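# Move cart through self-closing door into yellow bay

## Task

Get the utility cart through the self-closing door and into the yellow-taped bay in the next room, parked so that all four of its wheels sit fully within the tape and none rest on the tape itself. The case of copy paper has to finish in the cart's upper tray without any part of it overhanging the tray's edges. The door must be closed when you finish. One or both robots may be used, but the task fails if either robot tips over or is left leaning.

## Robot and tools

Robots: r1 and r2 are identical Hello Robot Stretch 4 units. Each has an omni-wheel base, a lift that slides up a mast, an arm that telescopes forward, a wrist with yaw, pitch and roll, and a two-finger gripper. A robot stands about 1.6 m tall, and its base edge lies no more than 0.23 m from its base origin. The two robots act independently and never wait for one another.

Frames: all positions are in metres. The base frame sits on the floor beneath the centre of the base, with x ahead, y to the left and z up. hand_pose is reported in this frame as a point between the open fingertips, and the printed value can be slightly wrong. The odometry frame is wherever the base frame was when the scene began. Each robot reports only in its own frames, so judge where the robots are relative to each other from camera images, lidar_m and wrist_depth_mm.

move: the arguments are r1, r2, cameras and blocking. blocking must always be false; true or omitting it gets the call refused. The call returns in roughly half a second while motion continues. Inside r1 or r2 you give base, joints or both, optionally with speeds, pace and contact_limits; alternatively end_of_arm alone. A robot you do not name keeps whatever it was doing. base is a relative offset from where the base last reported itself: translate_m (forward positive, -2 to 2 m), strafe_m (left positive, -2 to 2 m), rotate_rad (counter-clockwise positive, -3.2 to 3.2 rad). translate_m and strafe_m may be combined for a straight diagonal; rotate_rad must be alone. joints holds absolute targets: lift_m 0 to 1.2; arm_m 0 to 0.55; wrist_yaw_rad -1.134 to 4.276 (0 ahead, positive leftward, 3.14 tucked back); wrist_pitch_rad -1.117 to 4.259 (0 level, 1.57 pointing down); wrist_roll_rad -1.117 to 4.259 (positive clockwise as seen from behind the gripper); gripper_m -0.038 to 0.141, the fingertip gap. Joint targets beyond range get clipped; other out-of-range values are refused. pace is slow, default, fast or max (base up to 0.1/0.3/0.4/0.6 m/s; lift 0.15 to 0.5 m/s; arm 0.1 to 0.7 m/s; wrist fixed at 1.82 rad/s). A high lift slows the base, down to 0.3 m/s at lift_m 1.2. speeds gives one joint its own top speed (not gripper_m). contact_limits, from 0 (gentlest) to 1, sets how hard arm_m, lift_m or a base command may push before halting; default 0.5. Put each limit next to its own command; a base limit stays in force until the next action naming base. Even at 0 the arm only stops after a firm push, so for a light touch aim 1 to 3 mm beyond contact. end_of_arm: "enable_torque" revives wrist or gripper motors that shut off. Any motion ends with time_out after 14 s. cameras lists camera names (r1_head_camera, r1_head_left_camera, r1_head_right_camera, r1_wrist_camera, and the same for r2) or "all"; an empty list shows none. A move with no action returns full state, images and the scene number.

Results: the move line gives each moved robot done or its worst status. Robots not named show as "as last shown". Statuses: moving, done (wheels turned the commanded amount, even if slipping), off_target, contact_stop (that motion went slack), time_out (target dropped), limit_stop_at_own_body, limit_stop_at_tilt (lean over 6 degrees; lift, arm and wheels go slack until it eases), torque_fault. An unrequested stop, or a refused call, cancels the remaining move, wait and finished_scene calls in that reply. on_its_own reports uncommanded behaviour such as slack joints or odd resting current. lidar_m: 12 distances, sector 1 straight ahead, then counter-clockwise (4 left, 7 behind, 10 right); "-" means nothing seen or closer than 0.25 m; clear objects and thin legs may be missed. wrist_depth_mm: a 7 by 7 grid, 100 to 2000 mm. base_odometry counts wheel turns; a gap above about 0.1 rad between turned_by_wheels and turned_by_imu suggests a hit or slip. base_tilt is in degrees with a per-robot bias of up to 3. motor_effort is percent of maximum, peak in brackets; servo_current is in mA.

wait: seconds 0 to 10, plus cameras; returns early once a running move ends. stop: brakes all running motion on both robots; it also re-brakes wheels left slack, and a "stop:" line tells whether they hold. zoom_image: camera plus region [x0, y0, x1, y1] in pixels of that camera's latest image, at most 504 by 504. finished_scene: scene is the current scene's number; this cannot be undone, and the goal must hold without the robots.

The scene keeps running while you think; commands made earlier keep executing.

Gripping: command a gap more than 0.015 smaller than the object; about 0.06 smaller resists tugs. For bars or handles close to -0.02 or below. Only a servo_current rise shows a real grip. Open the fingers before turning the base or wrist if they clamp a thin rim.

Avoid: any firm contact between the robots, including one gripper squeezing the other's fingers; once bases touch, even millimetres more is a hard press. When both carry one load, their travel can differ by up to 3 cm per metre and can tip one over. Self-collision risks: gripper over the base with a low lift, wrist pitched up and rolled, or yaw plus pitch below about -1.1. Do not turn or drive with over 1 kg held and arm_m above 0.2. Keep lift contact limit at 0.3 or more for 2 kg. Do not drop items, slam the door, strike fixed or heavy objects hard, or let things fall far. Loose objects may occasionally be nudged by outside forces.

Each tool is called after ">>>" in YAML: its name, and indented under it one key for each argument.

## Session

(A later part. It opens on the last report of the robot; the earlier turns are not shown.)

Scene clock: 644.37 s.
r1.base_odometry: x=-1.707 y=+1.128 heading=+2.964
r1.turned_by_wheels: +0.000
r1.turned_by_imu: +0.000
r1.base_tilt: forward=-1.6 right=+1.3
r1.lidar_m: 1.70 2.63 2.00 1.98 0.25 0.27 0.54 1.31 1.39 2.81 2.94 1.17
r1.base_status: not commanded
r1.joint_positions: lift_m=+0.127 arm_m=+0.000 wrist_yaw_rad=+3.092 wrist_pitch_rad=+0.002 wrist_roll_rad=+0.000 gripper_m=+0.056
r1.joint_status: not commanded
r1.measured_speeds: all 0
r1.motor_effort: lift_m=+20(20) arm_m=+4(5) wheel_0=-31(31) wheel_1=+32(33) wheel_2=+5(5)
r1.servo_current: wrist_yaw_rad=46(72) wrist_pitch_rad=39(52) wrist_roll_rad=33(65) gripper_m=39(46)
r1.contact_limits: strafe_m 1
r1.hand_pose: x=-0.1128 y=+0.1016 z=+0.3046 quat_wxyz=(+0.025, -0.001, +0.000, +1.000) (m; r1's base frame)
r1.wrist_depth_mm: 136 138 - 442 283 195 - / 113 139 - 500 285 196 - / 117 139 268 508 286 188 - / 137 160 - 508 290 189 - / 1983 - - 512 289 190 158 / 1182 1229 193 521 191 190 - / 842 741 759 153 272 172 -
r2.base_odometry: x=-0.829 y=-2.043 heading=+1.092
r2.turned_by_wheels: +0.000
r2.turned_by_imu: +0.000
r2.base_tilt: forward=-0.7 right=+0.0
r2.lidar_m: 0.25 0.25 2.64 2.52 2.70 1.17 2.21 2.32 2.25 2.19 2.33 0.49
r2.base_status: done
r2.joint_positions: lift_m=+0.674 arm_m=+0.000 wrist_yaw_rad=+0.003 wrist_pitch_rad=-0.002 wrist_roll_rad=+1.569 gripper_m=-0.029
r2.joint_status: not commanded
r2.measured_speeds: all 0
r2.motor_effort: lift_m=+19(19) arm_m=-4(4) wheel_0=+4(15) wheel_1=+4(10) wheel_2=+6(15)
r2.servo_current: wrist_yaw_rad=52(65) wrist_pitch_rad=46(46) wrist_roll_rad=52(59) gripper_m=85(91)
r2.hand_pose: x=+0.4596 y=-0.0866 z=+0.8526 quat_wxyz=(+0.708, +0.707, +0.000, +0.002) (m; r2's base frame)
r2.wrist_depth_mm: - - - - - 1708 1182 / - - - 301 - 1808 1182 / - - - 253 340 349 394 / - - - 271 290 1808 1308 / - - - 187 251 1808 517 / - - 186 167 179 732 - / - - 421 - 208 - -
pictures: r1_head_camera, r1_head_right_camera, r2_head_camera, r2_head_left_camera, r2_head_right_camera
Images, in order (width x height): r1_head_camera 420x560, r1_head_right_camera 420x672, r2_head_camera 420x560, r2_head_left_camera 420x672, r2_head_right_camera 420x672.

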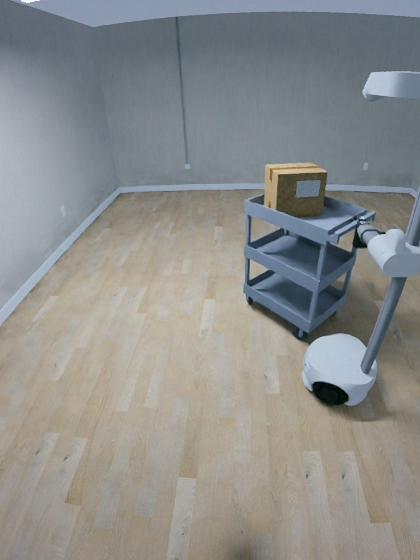

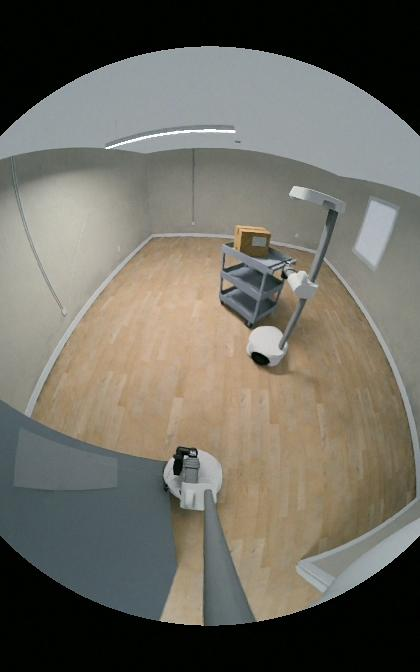

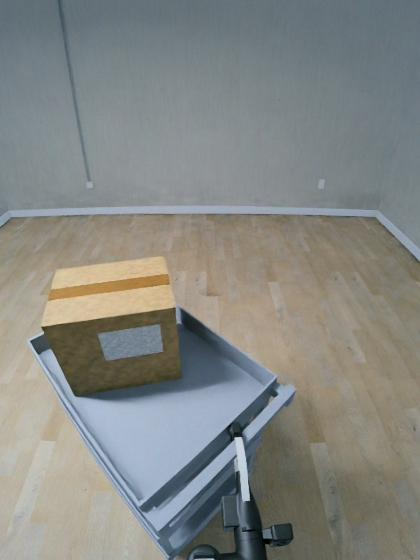

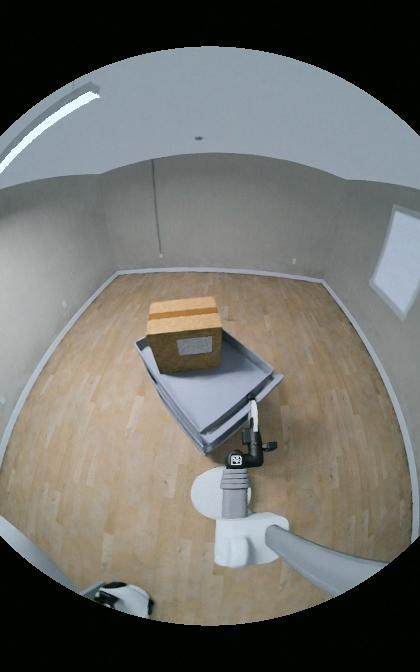

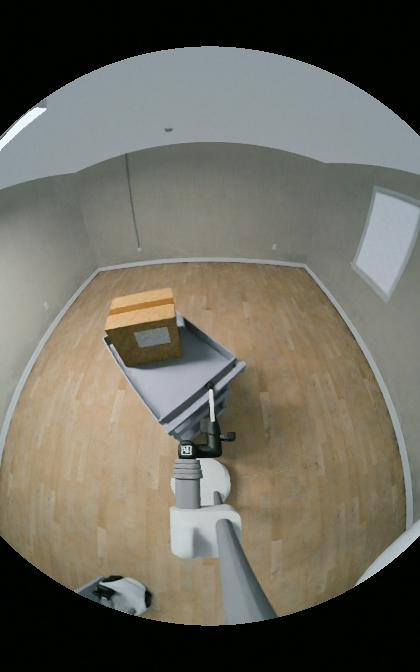

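>>> move:
  r2: {"base":{"translate_m":-0.9},"pace":"default","contact_limits":{"translate_m":0.3}}
  blocking: false

>>> wait:
  seconds: 6

>>> wait:
  seconds: 0
  cameras: ["r1_head_camera","r2_head_right_camera","r1_head_right_camera","r2_head_left_camera","r2_head_camera"]

Scene clock: 663.97 s.
move: r2 moving
r1: as last shown
r1.lidar_m: 1.68 2.62 2.01 1.98 0.25 0.25 0.56 1.30 1.40 2.80 2.97 1.15
r1.motor_effort: lift_m=+20(20) arm_m=+4(4) wheel_0=-31(31) wheel_1=+32(33) wheel_2=+5(5)
r1.servo_current: wrist_yaw_rad=52(59) wrist_pitch_rad=39(46) wrist_roll_rad=46(65) gripper_m=39(46)
r1.contact_limits: strafe_m 1
r1.wrist_depth_mm: 136 138 - 442 282 195 - / 113 139 - 500 285 196 - / 117 139 270 504 287 187 - / 137 160 - 508 290 190 - / 1983 - - 517 290 189 158 / 1205 1182 193 521 191 190 - / 842 750 750 153 272 173 -
r2.base_odometry: x=-0.844 y=-2.071 heading=+1.092
r2.turned_by_wheels: +0.000
r2.turned_by_imu: +0.001
r2.base_tilt: forward=-0.6 right=+0.1
r2.lidar_m: 0.28 0.25 2.64 2.53 2.68 1.16 2.19 2.26 2.27 2.20 2.33 0.47
r2.base_status: translate_m moving
r2.joint_positions: lift_m=+0.674 arm_m=+0.000 wrist_yaw_rad=+0.004 wrist_pitch_rad=-0.002 wrist_roll_rad=+1.569 gripper_m=-0.029
r2.joint_status: not commanded
r2.measured_speeds: translate_m=-0.121 strafe_m=+0.001 rotate_rad=-0.001 lift_m=+0.000 arm_m=+0.000 wrist_yaw_rad=+0.002 wrist_pitch_rad=+0.000 wrist_roll_rad=+0.000
r2.motor_effort: lift_m=+19(19) arm_m=-4(4) wheel_0=-5(9) wheel_1=-9(9) wheel_2=+17(18)
r2.servo_current: wrist_yaw_rad=46(52) wrist_pitch_rad=39(46) wrist_roll_rad=46(59) gripper_m=91(91)
r2.contact_limits: translate_m 0.3
r2.hand_pose: x=+0.4597 y=-0.0862 z=+0.8526 quat_wxyz=(+0.708, +0.707, +0.001, +0.002) (m; r2's base frame)
r2.wrist_depth_mm: - - - - - 1756 1182 / - - - 291 - 1756 1229 / - - - 301 330 340 340 / - - - 215 279 1756 1229 / - - - 191 250 1808 539 / - - 187 169 179 741 - / - - 421 - 208 - -
pictures: none

Scene clock: 667.97 s.
earlier move: r2 done
r1.base_odometry: x=-1.707 y=+1.128 heading=+2.964
r1.turned_by_wheels: +0.000
r1.turned_by_imu: +0.000
r1.base_tilt: forward=-1.6 right=+1.3
r1.lidar_m: 4.87 2.64 1.96 1.98 0.25 0.25 0.57 1.29 1.41 0.61 0.53 0.86
r1.base_status: not commanded
r1.joint_positions: lift_m=+0.127 arm_m=+0.000 wrist_yaw_rad=+3.092 wrist_pitch_rad=+0.002 wrist_roll_rad=+0.000 gripper_m=+0.056
r1.joint_status: not commanded
r1.measured_speeds: all 0
r1.motor_effort: lift_m=+20(20) arm_m=+4(4) wheel_0=-31(32) wheel_1=+32(33) wheel_2=+5(5)
r1.servo_current: wrist_yaw_rad=46(78) wrist_pitch_rad=33(52) wrist_roll_rad=46(65) gripper_m=33(52)
r1.contact_limits: strafe_m 1
r1.hand_pose: x=-0.1128 y=+0.1016 z=+0.3046 quat_wxyz=(+0.025, -0.001, +0.000, +1.000) (m; r1's base frame)
r1.wrist_depth_mm: 136 138 - 442 281 195 - / 113 139 - 504 282 196 - / 117 139 268 500 285 189 - / 137 161 - 512 289 188 - / 1983 - - 512 290 189 158 / 1182 1229 194 517 191 190 - / 854 750 750 153 270 172 -
r2.base_odometry: x=-1.245 y=-2.842 heading=+1.091
r2.turned_by_wheels: -0.001
r2.turned_by_imu: -0.002
r2.base_tilt: forward=-0.7 right=+0.1
r2.lidar_m: 0.35 0.37 2.67 0.65 0.51 1.15 1.32 1.37 1.96 2.15 2.29 0.44
r2.base_status: done
r2.joint_positions: lift_m=+0.674 arm_m=+0.000 wrist_yaw_rad=+0.000 wrist_pitch_rad=-0.002 wrist_roll_rad=+1.569 gripper_m=-0.029
r2.joint_status: not commanded
r2.measured_speeds: all 0
r2.motor_effort: lift_m=+19(19) arm_m=-4(4) wheel_0=-4(14) wheel_1=-4(10) wheel_2=+1(18)
r2.servo_current: wrist_yaw_rad=52(59) wrist_pitch_rad=39(46) wrist_roll_rad=52(59) gripper_m=85(98)
r2.contact_limits: translate_m 0.3
r2.hand_pose: x=+0.4593 y=-0.0874 z=+0.8526 quat_wxyz=(+0.708, +0.707, -0.001, +0.001) (m; r2's base frame)
r2.wrist_depth_mm: - - - 196 259 264 264 / - - - 191 252 1756 1281 / - - - 186 247 1808 - / - - 580 182 240 831 - / - - 469 177 234 831 - / - - 185 173 178 788 - / - - 535 - - - -
wait: 4.00 of 6 s (r2 has come to rest)
pictures: none

Scene clock: 667.97 s.
r1.base_odometry: x=-1.707 y=+1.128 heading=+2.964
r1.turned_by_wheels: +0.000
r1.turned_by_imu: +0.000
r1.base_tilt: forward=-1.6 right=+1.3
r1.lidar_m: 4.87 2.64 1.96 1.98 0.25 0.25 0.57 1.29 1.41 0.61 0.53 0.86
r1.base_status: not commanded
r1.joint_positions: lift_m=+0.127 arm_m=+0.000 wrist_yaw_rad=+3.092 wrist_pitch_rad=+0.002 wrist_roll_rad=+0.000 gripper_m=+0.056
r1.joint_status: not commanded
r1.measured_speeds: all 0
r1.motor_effort: lift_m=+20(20) arm_m=+4(4) wheel_0=-31(32) wheel_1=+32(33) wheel_2=+5(5)
r1.servo_current: wrist_yaw_rad=46(78) wrist_pitch_rad=33(52) wrist_roll_rad=46(65) gripper_m=33(52)
r1.contact_limits: strafe_m 1
r1.hand_pose: x=-0.1128 y=+0.1016 z=+0.3046 quat_wxyz=(+0.025, -0.001, +0.000, +1.000) (m; r1's base frame)
r1.wrist_depth_mm: 136 138 - 442 281 195 - / 113 139 - 504 282 196 - / 117 139 268 500 285 189 - / 137 161 - 512 289 188 - / 1983 - - 512 290 189 158 / 1182 1229 194 517 191 190 - / 854 750 750 153 270 172 -
r2.base_odometry: x=-1.245 y=-2.842 heading=+1.091
r2.turned_by_wheels: +0.000
r2.turned_by_imu: +0.000
r2.base_tilt: forward=-0.7 right=+0.1
r2.lidar_m: 0.35 0.37 2.67 0.65 0.51 1.15 1.32 1.37 1.96 2.15 2.29 0.44
r2.base_status: done
r2.joint_positions: lift_m=+0.674 arm_m=+0.000 wrist_yaw_rad=+0.000 wrist_pitch_rad=-0.002 wrist_roll_rad=+1.569 gripper_m=-0.029
r2.joint_status: not commanded
r2.measured_speeds: all 0
r2.motor_effort: lift_m=+19(19) arm_m=-4(4) wheel_0=-4(14) wheel_1=-4(10) wheel_2=+1(18)
r2.servo_current: wrist_yaw_rad=52(59) wrist_pitch_rad=39(46) wrist_roll_rad=52(59) gripper_m=85(98)
r2.contact_limits: translate_m 0.3
r2.hand_pose: x=+0.4593 y=-0.0874 z=+0.8526 quat_wxyz=(+0.708, +0.707, -0.001, +0.001) (m; r2's base frame)
r2.wrist_depth_mm: - - - 196 259 264 264 / - - - 191 252 1756 1281 / - - - 186 247 1808 - / - - 580 182 240 831 - / - - 469 177 234 831 - / - - 185 173 178 788 - / - - 535 - - - -
pictures: r1_head_camera, r1_head_right_camera, r2_head_camera, r2_head_left_camera, r2_head_right_camera
Images, in order (width x height): r1_head_camera 420x560, r1_head_right_camera 420x672, r2_head_camera 420x560, r2_head_left_camera 420x672, r2_head_right_camera 420x672.

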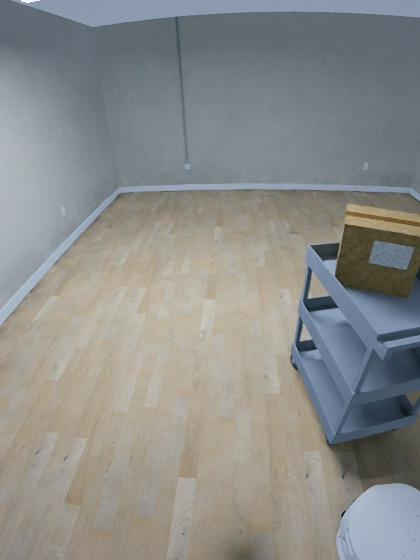

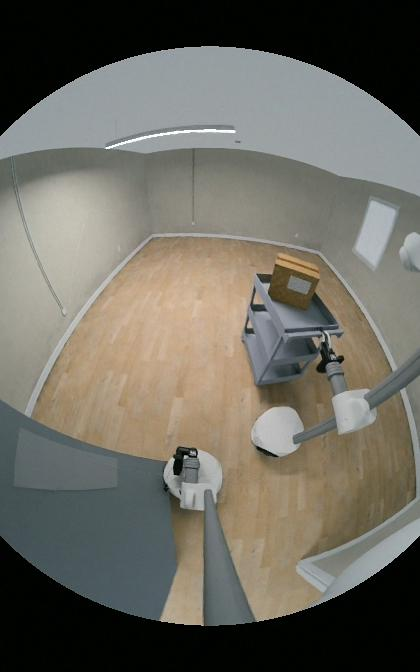

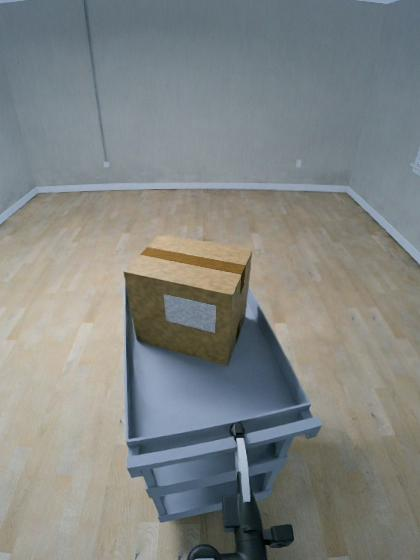

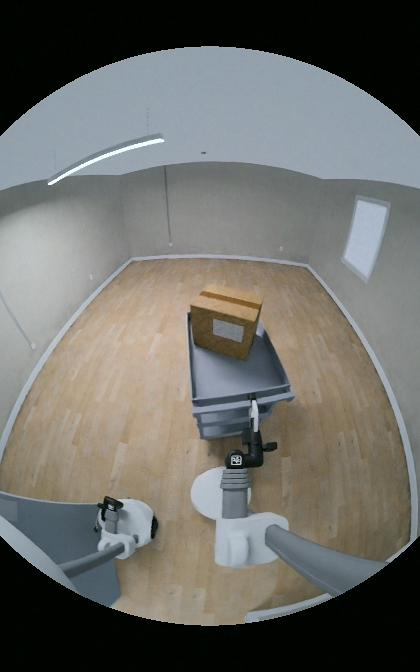

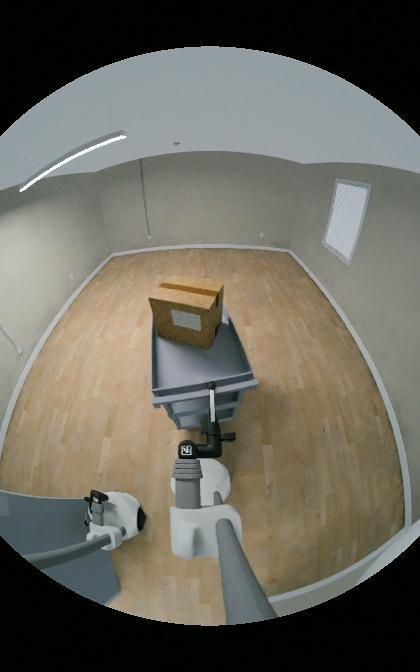

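>>> move:
  r2: {"base":{"translate_m":-0.9,"strafe_m":0.11},"pace":"default","contact_limits":{"translate_m":0.3}}
  blocking: false

>>> wait:
  seconds: 6

>>> wait:
  seconds: 0
  cameras: ["r1_head_left_camera","r2_head_right_camera","r1_head_right_camera","r2_head_left_camera","r2_head_camera"]

Scene clock: 676.83 s.
move: r2 moving
r1: as last shown
r1.lidar_m: 4.83 2.64 1.99 1.97 0.25 0.26 0.56 1.31 1.39 0.55 0.49 0.83
r1.motor_effort: lift_m=+20(20) arm_m=+4(4) wheel_0=-30(32) wheel_1=+33(33) wheel_2=+5(5)
r1.servo_current: wrist_yaw_rad=39(72) wrist_pitch_rad=39(46) wrist_roll_rad=46(52) gripper_m=39(46)
r1.contact_limits: strafe_m 1
r1.wrist_depth_mm: 136 138 - 442 281 195 - / 113 139 - 500 283 196 - / 117 139 267 504 286 189 - / 137 160 - 512 289 190 - / 1983 - - 512 290 190 158 / 1205 1205 194 521 190 190 - / 854 750 759 153 270 172 -
r2.base_odometry: x=-1.262 y=-2.868 heading=+1.091
r2.turned_by_wheels: +0.000
r2.turned_by_imu: +0.000
r2.base_tilt: forward=-0.7 right=+0.1
r2.lidar_m: 0.38 0.37 2.66 0.57 0.50 1.11 1.29 1.34 1.89 2.15 2.30 0.45
r2.base_status: translate_m moving; strafe_m moving
r2.joint_positions: lift_m=+0.674 arm_m=+0.000 wrist_yaw_rad=+0.000 wrist_pitch_rad=-0.002 wrist_roll_rad=+1.569 gripper_m=-0.029
r2.joint_status: not commanded
r2.measured_speeds: translate_m=-0.120 strafe_m=+0.015 rotate_rad=+0.004 lift_m=+0.000 arm_m=+0.000 wrist_yaw_rad=+0.000 wrist_pitch_rad=+0.000 wrist_roll_rad=+0.000
r2.motor_effort: lift_m=+19(19) arm_m=-4(4) wheel_0=-10(11) wheel_1=-8(9) wheel_2=+12(14)
r2.servo_current: wrist_yaw_rad=46(52) wrist_pitch_rad=39(46) wrist_roll_rad=46(59) gripper_m=85(91)
r2.contact_limits: translate_m 0.3
r2.hand_pose: x=+0.4593 y=-0.0874 z=+0.8526 quat_wxyz=(+0.708, +0.707, -0.001, +0.001) (m; r2's base frame)
r2.wrist_depth_mm: - - - 193 255 259 259 / - - - 189 249 1756 1205 / - - - 184 244 1756 - / - - 549 181 239 831 - / - - 469 177 235 820 - / - - 185 173 178 809 - / - - 535 - - - -
pictures: none

Scene clock: 680.83 s.
earlier move: r2 done
r1.base_odometry: x=-1.707 y=+1.128 heading=+2.964
r1.turned_by_wheels: +0.000
r1.turned_by_imu: +0.000
r1.base_tilt: forward=-1.6 right=+1.3
r1.lidar_m: 4.86 2.61 2.01 1.98 0.25 0.25 0.54 0.53 0.56 0.37 0.46 4.20
r1.base_status: not commanded
r1.joint_positions: lift_m=+0.127 arm_m=+0.000 wrist_yaw_rad=+3.092 wrist_pitch_rad=+0.002 wrist_roll_rad=+0.000 gripper_m=+0.056
r1.joint_status: not commanded
r1.measured_speeds: all 0
r1.motor_effort: lift_m=+20(20) arm_m=+4(4) wheel_0=-31(32) wheel_1=+33(33) wheel_2=+5(5)
r1.servo_current: wrist_yaw_rad=46(78) wrist_pitch_rad=39(52) wrist_roll_rad=33(65) gripper_m=46(46)
r1.contact_limits: strafe_m 1
r1.hand_pose: x=-0.1128 y=+0.1016 z=+0.3046 quat_wxyz=(+0.025, -0.001, +0.000, +1.000) (m; r1's base frame)
r1.wrist_depth_mm: 136 138 - 445 281 195 - / 113 139 - 500 283 196 - / 117 139 270 508 286 188 - / 137 160 - 512 289 190 - / 1983 - - 517 289 190 157 / 1008 1205 193 521 191 190 - / 750 750 759 154 270 172 -
r2.base_odometry: x=-1.758 y=-3.589 heading=+1.091
r2.turned_by_wheels: +0.000
r2.turned_by_imu: -0.002
r2.base_tilt: forward=-0.7 right=+0.0
r2.lidar_m: 0.44 0.52 0.53 0.64 0.66 3.49 3.41 0.54 0.60 1.81 2.38 0.37
r2.base_status: done
r2.joint_positions: lift_m=+0.674 arm_m=+0.000 wrist_yaw_rad=-0.001 wrist_pitch_rad=-0.002 wrist_roll_rad=+1.569 gripper_m=-0.029
r2.joint_status: not commanded
r2.measured_speeds: all 0
r2.motor_effort: lift_m=+19(19) arm_m=-4(4) wheel_0=-4(14) wheel_1=-4(9) wheel_2=+1(15)
r2.servo_current: wrist_yaw_rad=46(59) wrist_pitch_rad=46(46) wrist_roll_rad=59(59) gripper_m=85(98)
r2.contact_limits: translate_m 0.3
r2.hand_pose: x=+0.4592 y=-0.0877 z=+0.8526 quat_wxyz=(+0.708, +0.707, -0.001, +0.000) (m; r2's base frame)
r2.wrist_depth_mm: - 455 436 106 160 - - / - 410 397 118 172 - - / - - 466 123 186 - - / - - 597 134 204 - - / - - - 150 223 1921 - / - - 186 167 178 1708 496 / - - - - - - 1229
wait: 4.00 of 6 s (r2 has come to rest)
pictures: none

Scene clock: 680.83 s.
r1.base_odometry: x=-1.707 y=+1.128 heading=+2.964
r1.turned_by_wheels: +0.000
r1.turned_by_imu: +0.000
r1.base_tilt: forward=-1.6 right=+1.3
r1.lidar_m: 4.86 2.61 2.01 1.98 0.25 0.25 0.54 0.53 0.56 0.37 0.46 4.20
r1.base_status: not commanded
r1.joint_positions: lift_m=+0.127 arm_m=+0.000 wrist_yaw_rad=+3.092 wrist_pitch_rad=+0.002 wrist_roll_rad=+0.000 gripper_m=+0.056
r1.joint_status: not commanded
r1.measured_speeds: all 0
r1.motor_effort: lift_m=+20(20) arm_m=+4(4) wheel_0=-31(32) wheel_1=+33(33) wheel_2=+5(5)
r1.servo_current: wrist_yaw_rad=46(78) wrist_pitch_rad=39(52) wrist_roll_rad=33(65) gripper_m=46(46)
r1.contact_limits: strafe_m 1
r1.hand_pose: x=-0.1128 y=+0.1016 z=+0.3046 quat_wxyz=(+0.025, -0.001, +0.000, +1.000) (m; r1's base frame)
r1.wrist_depth_mm: 136 138 - 445 281 195 - / 113 139 - 500 283 196 - / 117 139 270 508 286 188 - / 137 160 - 512 289 190 - / 1983 - - 517 289 190 157 / 1008 1205 193 521 191 190 - / 750 750 759 154 270 172 -
r2.base_odometry: x=-1.758 y=-3.589 heading=+1.091
r2.turned_by_wheels: +0.000
r2.turned_by_imu: +0.000
r2.base_tilt: forward=-0.7 right=+0.0
r2.lidar_m: 0.44 0.52 0.53 0.64 0.66 3.49 3.41 0.54 0.60 1.81 2.38 0.37
r2.base_status: done
r2.joint_positions: lift_m=+0.674 arm_m=+0.000 wrist_yaw_rad=-0.001 wrist_pitch_rad=-0.002 wrist_roll_rad=+1.569 gripper_m=-0.029
r2.joint_status: not commanded
r2.measured_speeds: all 0
r2.motor_effort: lift_m=+19(19) arm_m=-4(4) wheel_0=-4(14) wheel_1=-4(9) wheel_2=+1(15)
r2.servo_current: wrist_yaw_rad=46(59) wrist_pitch_rad=46(46) wrist_roll_rad=59(59) gripper_m=85(98)
r2.contact_limits: translate_m 0.3
r2.hand_pose: x=+0.4592 y=-0.0877 z=+0.8526 quat_wxyz=(+0.708, +0.707, -0.001, +0.000) (m; r2's base frame)
r2.wrist_depth_mm: - 455 436 106 160 - - / - 410 397 118 172 - - / - - 466 123 186 - - / - - 597 134 204 - - / - - - 150 223 1921 - / - - 186 167 178 1708 496 / - - - - - - 1229
pictures: r1_head_left_camera, r1_head_right_camera, r2_head_camera, r2_head_left_camera, r2_head_right_camera
Images, in order (width x height): r1_head_left_camera 420x672, r1_head_right_camera 420x672, r2_head_camera 420x560, r2_head_left_camera 420x672, r2_head_right_camera 420x672.

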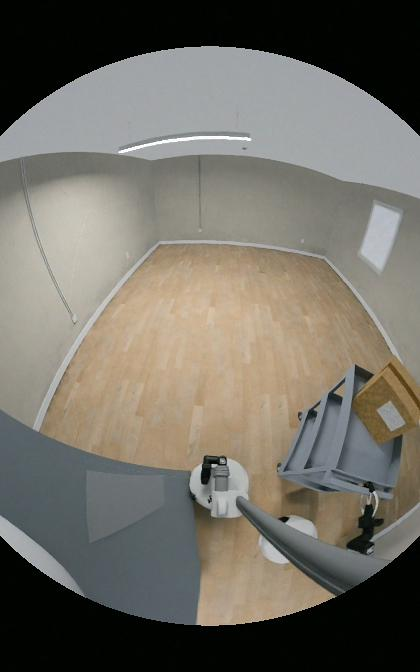

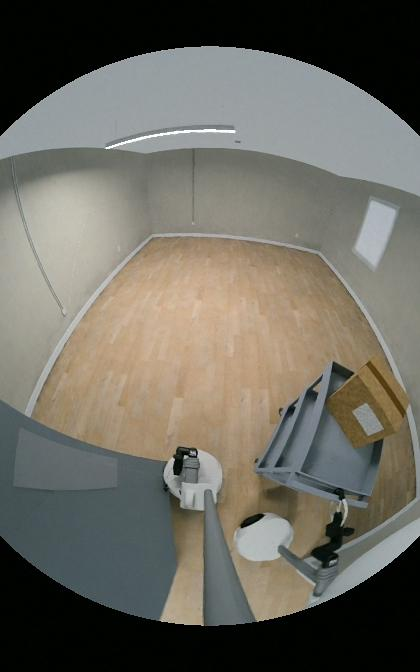

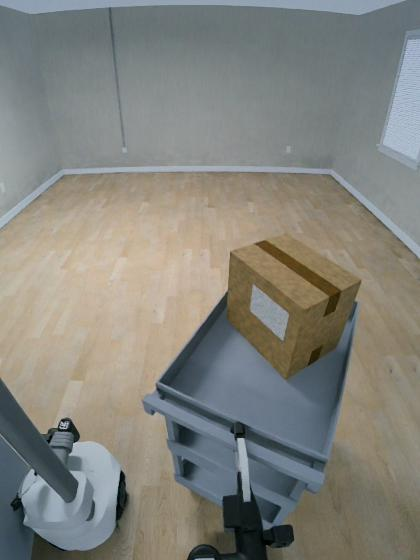

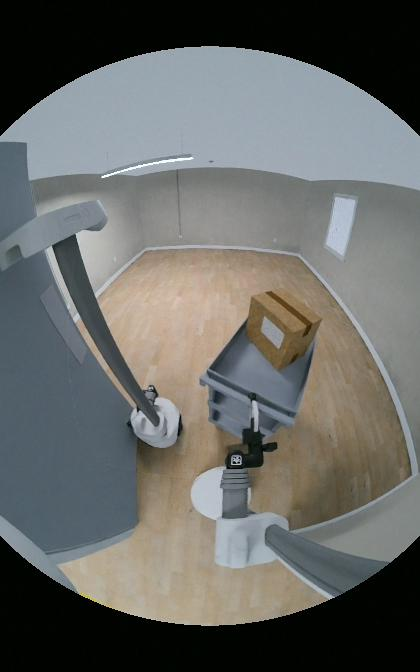

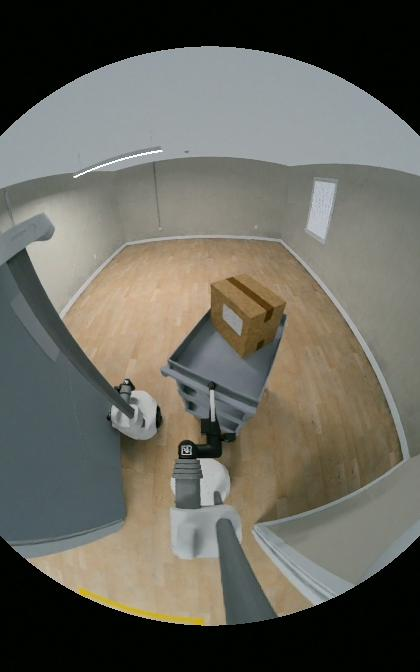

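>>> move:
  r2: {"base":{"translate_m":-0.85},"pace":"default","contact_limits":{"translate_m":0.3}}
  blocking: false

>>> wait:
  seconds: 6

>>> wait:
  seconds: 0
  cameras: ["r1_head_left_camera","r2_head_right_camera","r1_head_right_camera","r2_head_left_camera","r2_head_camera"]

Scene clock: 691.23 s.
move: r2 moving
r1: as last shown
r1.lidar_m: 4.84 2.63 2.01 1.96 0.25 0.25 0.55 0.55 0.59 0.37 0.50 4.17
r1.motor_effort: lift_m=+20(20) arm_m=+4(4) wheel_0=-30(31) wheel_1=+32(33) wheel_2=+5(5)
r1.servo_current: wrist_yaw_rad=26(59) wrist_pitch_rad=46(46) wrist_roll_rad=39(59) gripper_m=52(52)
r1.contact_limits: strafe_m 1
r1.wrist_depth_mm: 136 138 - 445 283 195 - / 113 139 - 504 283 196 - / 117 139 270 504 287 189 - / 137 160 - 512 289 189 - / 1983 - - 521 289 190 158 / 715 1229 193 521 190 190 - / 707 759 759 154 272 173 -
r2.base_odometry: x=-1.772 y=-3.617 heading=+1.090
r2.turned_by_wheels: +0.000
r2.turned_by_imu: +0.000
r2.base_tilt: forward=-0.6 right=+0.1
r2.lidar_m: 0.44 0.56 0.57 0.63 0.63 3.43 3.36 0.52 0.53 1.68 2.34 0.36
r2.base_status: translate_m moving
r2.joint_positions: lift_m=+0.674 arm_m=+0.000 wrist_yaw_rad=-0.001 wrist_pitch_rad=-0.002 wrist_roll_rad=+1.569 gripper_m=-0.029
r2.joint_status: not commanded
r2.measured_speeds: translate_m=-0.123 strafe_m=-0.001 rotate_rad=+0.000 lift_m=+0.000 arm_m=+0.000 wrist_yaw_rad=+0.000 wrist_pitch_rad=+0.000 wrist_roll_rad=+0.000
r2.motor_effort: lift_m=+19(19) arm_m=-4(4) wheel_0=-12(13) wheel_1=-11(11) wheel_2=+13(14)
r2.servo_current: wrist_yaw_rad=52(52) wrist_pitch_rad=39(46) wrist_roll_rad=52(59) gripper_m=91(91)
r2.contact_limits: translate_m 0.3
r2.hand_pose: x=+0.4592 y=-0.0877 z=+0.8526 quat_wxyz=(+0.708, +0.707, -0.001, +0.000) (m; r2's base frame)
r2.wrist_depth_mm: - 459 436 107 161 - - / - 410 399 117 173 - - / - - 469 124 187 - - / - - 591 138 204 - - / - - - 151 224 1921 - / - - 186 168 180 1661 496 / - - - - - - 1205
pictures: none

Scene clock: 695.07 s.
earlier move: r2 done
r1.base_odometry: x=-1.707 y=+1.128 heading=+2.964
r1.turned_by_wheels: +0.000
r1.turned_by_imu: +0.000
r1.base_tilt: forward=-1.6 right=+1.3
r1.lidar_m: 4.86 2.63 2.02 1.94 0.25 0.25 0.55 0.78 0.79 2.81 2.91 4.19
r1.base_status: not commanded
r1.joint_positions: lift_m=+0.127 arm_m=+0.000 wrist_yaw_rad=+3.092 wrist_pitch_rad=+0.002 wrist_roll_rad=+0.000 gripper_m=+0.056
r1.joint_status: not commanded
r1.measured_speeds: all 0
r1.motor_effort: lift_m=+20(20) arm_m=+4(4) wheel_0=-30(31) wheel_1=+32(33) wheel_2=+5(5)
r1.servo_current: wrist_yaw_rad=59(65) wrist_pitch_rad=46(52) wrist_roll_rad=46(65) gripper_m=39(52)
r1.contact_limits: strafe_m 1
r1.hand_pose: x=-0.1128 y=+0.1016 z=+0.3046 quat_wxyz=(+0.025, -0.001, +0.000, +1.000) (m; r1's base frame)
r1.wrist_depth_mm: 136 138 - 445 281 195 - / 113 139 - 500 283 197 - / 117 139 268 504 286 188 - / 137 160 - 517 287 189 - / 1229 1366 - 517 290 190 158 / 1098 1229 193 521 191 190 - / 809 759 759 153 271 172 -
r2.base_odometry: x=-2.151 y=-4.343 heading=+1.090
r2.turned_by_wheels: +0.000
r2.turned_by_imu: +0.001
r2.base_tilt: forward=-0.7 right=+0.1
r2.lidar_m: 0.44 0.90 0.71 1.40 2.66 2.60 2.50 2.64 2.29 1.10 0.46 0.34
r2.base_status: done
r2.joint_positions: lift_m=+0.674 arm_m=+0.000 wrist_yaw_rad=-0.001 wrist_pitch_rad=-0.002 wrist_roll_rad=+1.569 gripper_m=-0.029
r2.joint_status: not commanded
r2.measured_speeds: all 0
r2.motor_effort: lift_m=+19(19) arm_m=-4(4) wheel_0=-3(13) wheel_1=-3(11) wheel_2=+4(16)
r2.servo_current: wrist_yaw_rad=52(65) wrist_pitch_rad=39(52) wrist_roll_rad=52(59) gripper_m=91(91)
r2.contact_limits: translate_m 0.3
r2.hand_pose: x=+0.4593 y=-0.0876 z=+0.8526 quat_wxyz=(+0.708, +0.707, -0.001, +0.000) (m; r2's base frame)
r2.wrist_depth_mm: - 375 375 - 138 - - / - 402 402 - 152 - - / - - 525 - 169 - - / - - - 113 191 - - / - - - 130 214 1808 521 / - - 186 153 179 1661 477 / - - - - 377 - 387
wait: 3.83 of 6 s (r2 has come to rest)
pictures: none

Scene clock: 695.07 s.
r1.base_odometry: x=-1.707 y=+1.128 heading=+2.964
r1.turned_by_wheels: +0.000
r1.turned_by_imu: +0.000
r1.base_tilt: forward=-1.6 right=+1.3
r1.lidar_m: 4.86 2.63 2.02 1.94 0.25 0.25 0.55 0.78 0.79 2.81 2.91 4.19
r1.base_status: not commanded
r1.joint_positions: lift_m=+0.127 arm_m=+0.000 wrist_yaw_rad=+3.092 wrist_pitch_rad=+0.002 wrist_roll_rad=+0.000 gripper_m=+0.056
r1.joint_status: not commanded
r1.measured_speeds: all 0
r1.motor_effort: lift_m=+20(20) arm_m=+4(4) wheel_0=-30(31) wheel_1=+32(33) wheel_2=+5(5)
r1.servo_current: wrist_yaw_rad=59(65) wrist_pitch_rad=46(52) wrist_roll_rad=46(65) gripper_m=39(52)
r1.contact_limits: strafe_m 1
r1.hand_pose: x=-0.1128 y=+0.1016 z=+0.3046 quat_wxyz=(+0.025, -0.001, +0.000, +1.000) (m; r1's base frame)
r1.wrist_depth_mm: 136 138 - 445 281 195 - / 113 139 - 500 283 197 - / 117 139 268 504 286 188 - / 137 160 - 517 287 189 - / 1229 1366 - 517 290 190 158 / 1098 1229 193 521 191 190 - / 809 759 759 153 271 172 -
r2.base_odometry: x=-2.151 y=-4.343 heading=+1.090
r2.turned_by_wheels: +0.000
r2.turned_by_imu: +0.000
r2.base_tilt: forward=-0.7 right=+0.1
r2.lidar_m: 0.44 0.90 0.71 1.40 2.66 2.60 2.50 2.64 2.29 1.10 0.46 0.34
r2.base_status: done
r2.joint_positions: lift_m=+0.674 arm_m=+0.000 wrist_yaw_rad=-0.001 wrist_pitch_rad=-0.002 wrist_roll_rad=+1.569 gripper_m=-0.029
r2.joint_status: not commanded
r2.measured_speeds: all 0
r2.motor_effort: lift_m=+19(19) arm_m=-4(4) wheel_0=-3(13) wheel_1=-3(11) wheel_2=+4(16)
r2.servo_current: wrist_yaw_rad=52(65) wrist_pitch_rad=39(52) wrist_roll_rad=52(59) gripper_m=91(91)
r2.contact_limits: translate_m 0.3
r2.hand_pose: x=+0.4593 y=-0.0876 z=+0.8526 quat_wxyz=(+0.708, +0.707, -0.001, +0.000) (m; r2's base frame)
r2.wrist_depth_mm: - 375 375 - 138 - - / - 402 402 - 152 - - / - - 525 - 169 - - / - - - 113 191 - - / - - - 130 214 1808 521 / - - 186 153 179 1661 477 / - - - - 377 - 387
pictures: r1_head_left_camera, r1_head_right_camera, r2_head_camera, r2_head_left_camera, r2_head_right_camera
Images, in order (width x height): r1_head_left_camera 420x672, r1_head_right_camera 420x672, r2_head_camera 420x560, r2_head_left_camera 420x672, r2_head_right_camera 420x672.

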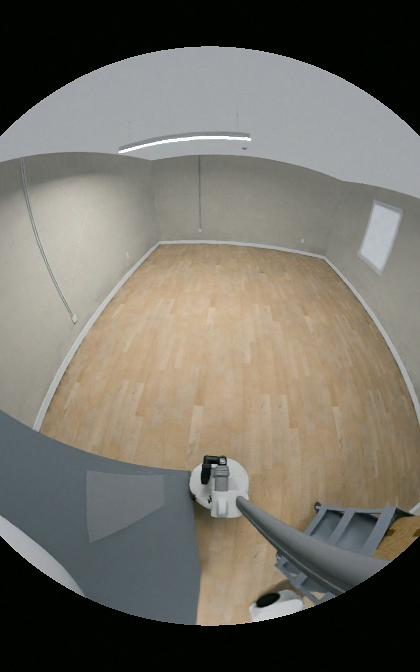

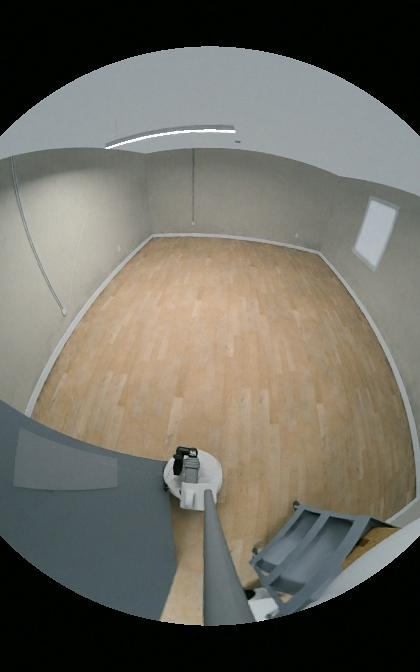

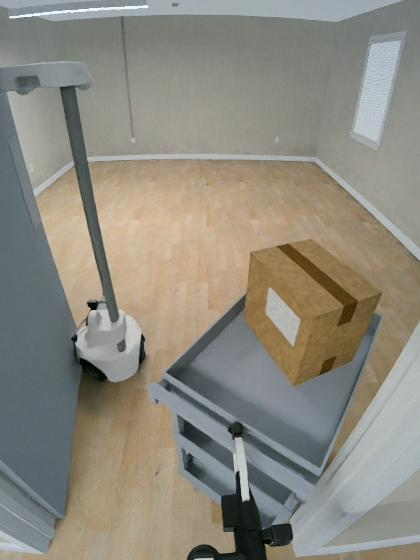

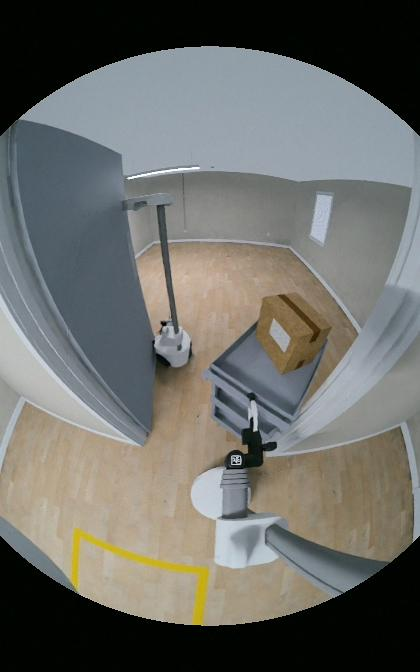

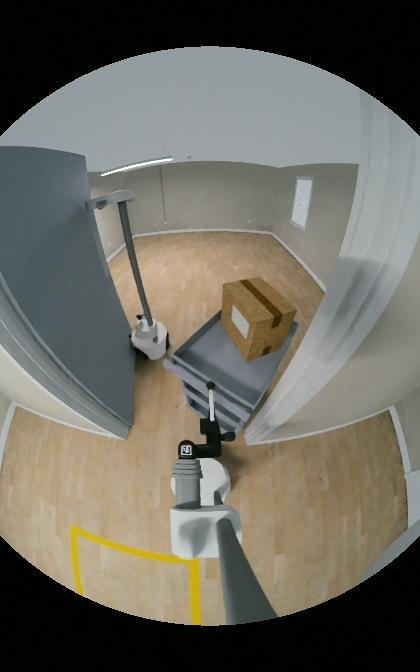

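>>> move:
  r2: {"base":{"translate_m":0.1,"strafe_m":0.1},"pace":"slow","contact_limits":{"translate_m":0.4}}
  blocking: false

>>> wait:
  seconds: 3

>>> move:
  r2: {"base":{"strafe_m":0.15},"pace":"slow","contact_limits":{"strafe_m":0.4}}
  blocking: false

>>> wait:
  seconds: 3
  cameras: ["r2_head_right_camera","r2_head_left_camera","r2_head_camera"]

Scene clock: 722.87 s.
move: r2 moving
r1: as last shown
r1.lidar_m: 4.86 2.65 2.00 1.97 0.25 0.25 0.51 0.81 0.79 2.80 2.96 4.18
r1.motor_effort: lift_m=+20(20) arm_m=+4(4) wheel_0=-31(31) wheel_1=+32(33) wheel_2=+5(5)
r1.servo_current: wrist_yaw_rad=39(65) wrist_pitch_rad=33(46) wrist_roll_rad=52(59) gripper_m=39(46)
r1.contact_limits: strafe_m 1
r1.wrist_depth_mm: 136 138 - 439 282 196 - / 113 139 - 500 283 196 - / 117 139 270 504 287 189 - / 137 160 - 517 289 190 - / 1255 1308 - 517 289 190 158 / 1098 1205 193 521 190 190 - / 798 750 750 154 271 172 -
r2.base_odometry: x=-2.155 y=-4.331 heading=+1.090
r2.turned_by_wheels: -0.001
r2.turned_by_imu: +0.000
r2.base_tilt: forward=-0.7 right=+0.1
r2.lidar_m: 0.45 0.88 0.70 1.37 2.63 2.62 2.49 2.62 2.30 1.05 0.45 0.35
r2.base_status: translate_m moving; strafe_m moving
r2.joint_positions: lift_m=+0.674 arm_m=+0.000 wrist_yaw_rad=-0.001 wrist_pitch_rad=-0.002 wrist_roll_rad=+1.569 gripper_m=-0.029
r2.joint_status: not commanded
r2.measured_speeds: translate_m=+0.036 strafe_m=+0.035 rotate_rad=-0.001 lift_m=+0.000 arm_m=+0.000 wrist_yaw_rad=-0.006 wrist_pitch_rad=+0.000 wrist_roll_rad=+0.000
r2.motor_effort: lift_m=+19(19) arm_m=-4(4) wheel_0=-6(8) wheel_1=+8(9) wheel_2=-10(10)
r2.servo_current: wrist_yaw_rad=46(65) wrist_pitch_rad=46(46) wrist_roll_rad=59(59) gripper_m=85(85)
r2.contact_limits: translate_m 0.4
r2.hand_pose: x=+0.4593 y=-0.0876 z=+0.8526 quat_wxyz=(+0.708, +0.707, -0.001, +0.000) (m; r2's base frame)
r2.wrist_depth_mm: - 382 379 - 140 - - / - 399 402 - 158 - - / - - 521 - 172 - - / - - - 116 193 - - / - - - 132 222 1808 525 / - - 186 154 178 1661 477 / - - - - 375 - 436
pictures: none

Scene clock: 725.03 s.
earlier move: r2 done
r1.base_odometry: x=-1.707 y=+1.128 heading=+2.964
r1.turned_by_wheels: +0.000
r1.turned_by_imu: +0.000
r1.base_tilt: forward=-1.6 right=+1.3
r1.lidar_m: 4.87 2.63 2.01 1.97 0.25 0.25 0.52 0.67 0.69 2.80 2.94 4.17
r1.base_status: not commanded
r1.joint_positions: lift_m=+0.127 arm_m=+0.000 wrist_yaw_rad=+3.092 wrist_pitch_rad=+0.002 wrist_roll_rad=+0.000 gripper_m=+0.056
r1.joint_status: not commanded
r1.measured_speeds: all 0
r1.motor_effort: lift_m=+20(20) arm_m=+4(4) wheel_0=-31(32) wheel_1=+33(33) wheel_2=+5(5)
r1.servo_current: wrist_yaw_rad=39(72) wrist_pitch_rad=46(52) wrist_roll_rad=52(65) gripper_m=39(46)
r1.contact_limits: strafe_m 1
r1.hand_pose: x=-0.1128 y=+0.1016 z=+0.3046 quat_wxyz=(+0.025, -0.001, +0.000, +1.000) (m; r1's base frame)
r1.wrist_depth_mm: 136 138 - 442 282 196 - / 113 139 - 500 283 196 - / 117 139 271 508 285 189 - / 137 160 - 512 290 189 - / 1205 1205 - 517 290 190 158 / 1078 1160 194 521 191 190 - / 809 759 750 153 271 172 -
r2.base_odometry: x=-2.193 y=-4.208 heading=+1.090
r2.turned_by_wheels: +0.000
r2.turned_by_imu: +0.000
r2.base_tilt: forward=-0.7 right=+0.0
r2.lidar_m: 0.46 0.74 0.59 0.99 2.57 2.70 2.60 2.73 2.41 0.78 0.51 0.32
r2.base_status: done
r2.joint_positions: lift_m=+0.674 arm_m=+0.000 wrist_yaw_rad=-0.005 wrist_pitch_rad=-0.002 wrist_roll_rad=+1.569 gripper_m=-0.029
r2.joint_status: not commanded
r2.measured_speeds: all 0
r2.motor_effort: lift_m=+19(19) arm_m=-4(4) wheel_0=-3(12) wheel_1=+5(9) wheel_2=-10(14)
r2.servo_current: wrist_yaw_rad=39(65) wrist_pitch_rad=39(46) wrist_roll_rad=46(59) gripper_m=91(91)
r2.contact_limits: translate_m 0.4
r2.hand_pose: x=+0.4589 y=-0.0889 z=+0.8526 quat_wxyz=(+0.708, +0.707, -0.002, -0.001) (m; r2's base frame)
r2.wrist_depth_mm: - 349 - - 124 - - / - 469 - - 137 - - / - - 627 - 156 - - / - - - - 182 559 - / - - - 116 217 1661 500 / - - 183 142 179 1708 466 / - 976 976 - - - 397
wait: 2.17 of 3 s (r2 has come to rest)
pictures: none

Scene clock: 725.53 s.
move: r2 moving
r1: as last shown
r1.lidar_m: 4.87 2.63 2.01 1.97 0.25 0.26 0.55 0.68 0.73 2.81 2.92 4.20
r1.motor_effort: lift_m=+20(20) arm_m=+4(4) wheel_0=-31(31) wheel_1=+32(33) wheel_2=+5(5)
r1.servo_current: wrist_yaw_rad=59(65) wrist_pitch_rad=39(52) wrist_roll_rad=52(59) gripper_m=46(46)
r1.contact_limits: strafe_m 1
r1.wrist_depth_mm: 136 138 - 442 282 195 - / 113 139 - 496 283 196 - / 117 139 268 508 287 188 - / 137 160 - 512 289 189 - / 1229 1205 - 517 290 190 157 / 1098 1138 194 521 191 190 - / 798 750 750 153 271 172 -
r2.base_odometry: x=-2.206 y=-4.201 heading=+1.089
r2.turned_by_wheels: -0.001
r2.turned_by_imu: -0.001
r2.base_tilt: forward=-0.7 right=+0.1
r2.lidar_m: 0.44 0.74 0.57 0.98 2.56 2.70 2.60 2.74 2.43 0.77 0.50 0.33
r2.base_status: strafe_m moving
r2.joint_positions: lift_m=+0.674 arm_m=+0.000 wrist_yaw_rad=-0.005 wrist_pitch_rad=-0.002 wrist_roll_rad=+1.569 gripper_m=-0.029
r2.joint_status: not commanded
r2.measured_speeds: translate_m=+0.000 strafe_m=+0.056 rotate_rad=-0.002 lift_m=+0.000 arm_m=+0.000 wrist_yaw_rad=+0.000 wrist_pitch_rad=+0.000 wrist_roll_rad=+0.000
r2.motor_effort: lift_m=+19(19) arm_m=-4(4) wheel_0=-10(12) wheel_1=+6(7) wheel_2=+0(8)
r2.servo_current: wrist_yaw_rad=59(65) wrist_pitch_rad=39(46) wrist_roll_rad=46(59) gripper_m=85(91)
r2.contact_limits: strafe_m 0.4
r2.hand_pose: x=+0.4589 y=-0.0889 z=+0.8526 quat_wxyz=(+0.708, +0.707, -0.002, -0.001) (m; r2's base frame)
r2.wrist_depth_mm: - 351 - - 122 - - / - 469 442 - 138 - - / - - 634 - 157 - - / - - - - 183 1576 - / - - - 118 220 1661 500 / - - 186 142 180 1661 466 / - 976 - - - - 394
pictures: none

Scene clock: 727.67 s.
earlier move: r2 done
r1.base_odometry: x=-1.707 y=+1.128 heading=+2.964
r1.turned_by_wheels: +0.000
r1.turned_by_imu: +0.000
r1.base_tilt: forward=-1.6 right=+1.3
r1.lidar_m: 4.87 2.62 1.99 1.97 0.25 0.25 0.53 0.62 0.64 2.81 2.95 4.21
r1.base_status: not commanded
r1.joint_positions: lift_m=+0.127 arm_m=+0.000 wrist_yaw_rad=+3.092 wrist_pitch_rad=+0.002 wrist_roll_rad=+0.000 gripper_m=+0.056
r1.joint_status: not commanded
r1.measured_speeds: all 0
r1.motor_effort: lift_m=+20(20) arm_m=+4(4) wheel_0=-31(31) wheel_1=+32(33) wheel_2=+5(5)
r1.servo_current: wrist_yaw_rad=59(78) wrist_pitch_rad=39(52) wrist_roll_rad=59(59) gripper_m=46(46)
r1.contact_limits: strafe_m 1
r1.hand_pose: x=-0.1128 y=+0.1016 z=+0.3046 quat_wxyz=(+0.025, -0.001, +0.000, +1.000) (m; r1's base frame)
r1.wrist_depth_mm: 136 139 - 445 282 196 - / 113 139 - 508 283 196 - / 117 139 270 508 286 189 - / 137 160 - 508 289 189 - / - 1205 1708 517 289 190 158 / - 1160 190 521 191 190 - / 741 750 750 154 270 172 -
r2.base_odometry: x=-2.326 y=-4.139 heading=+1.090
r2.turned_by_wheels: +0.000
r2.turned_by_imu: +0.000
r2.base_tilt: forward=-0.7 right=+0.1
r2.lidar_m: 0.47 0.51 0.46 0.96 2.41 2.67 2.59 2.70 2.55 0.77 0.61 0.31
r2.base_status: done
r2.joint_positions: lift_m=+0.674 arm_m=+0.000 wrist_yaw_rad=-0.005 wrist_pitch_rad=-0.002 wrist_roll_rad=+1.569 gripper_m=-0.029
r2.joint_status: not commanded
r2.measured_speeds: all 0
r2.motor_effort: lift_m=+19(19) arm_m=-4(4) wheel_0=-6(17) wheel_1=+3(7) wheel_2=+0(8)
r2.servo_current: wrist_yaw_rad=52(65) wrist_pitch_rad=39(46) wrist_roll_rad=46(59) gripper_m=85(98)
r2.contact_limits: strafe_m 0.4
r2.hand_pose: x=+0.4589 y=-0.0889 z=+0.8526 quat_wxyz=(+0.708, +0.707, -0.002, -0.001) (m; r2's base frame)
r2.wrist_depth_mm: - 377 - - - 108 - / - - - - - - - / - - - - 142 - - / - - - - 172 559 535 / - - - - 219 1661 477 / - - 182 131 180 1160 442 / - - - - - - 917
wait: 2.13 of 3 s (r2 has come to rest)
pictures: r2_head_camera, r2_head_left_camera, r2_head_right_camera
Images, in order (width x height): r2_head_camera 420x560, r2_head_left_camera 420x672, r2_head_right_camera 420x672.

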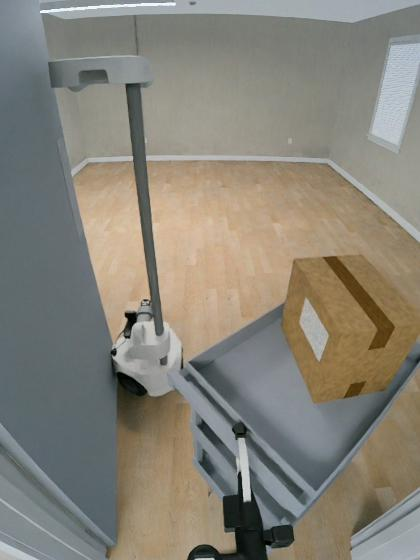

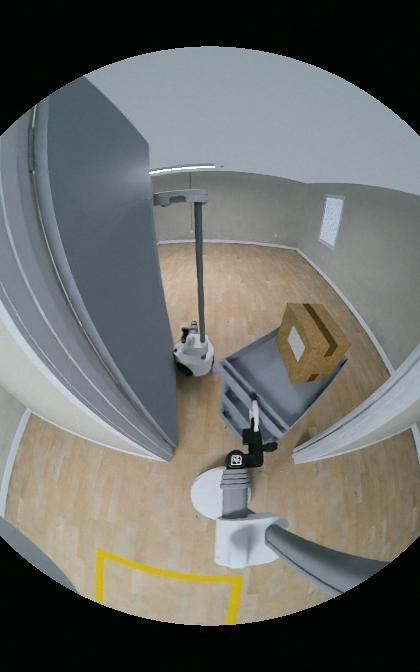

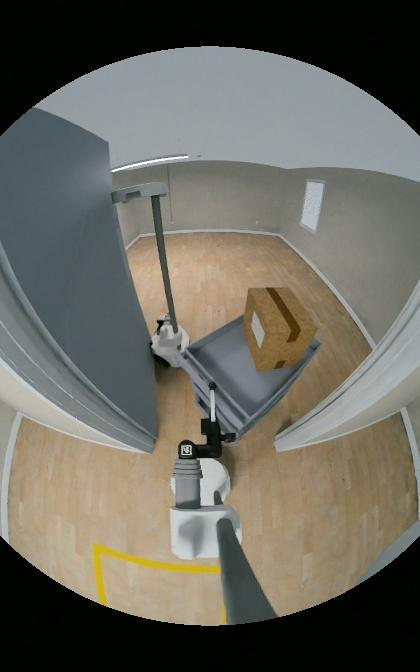

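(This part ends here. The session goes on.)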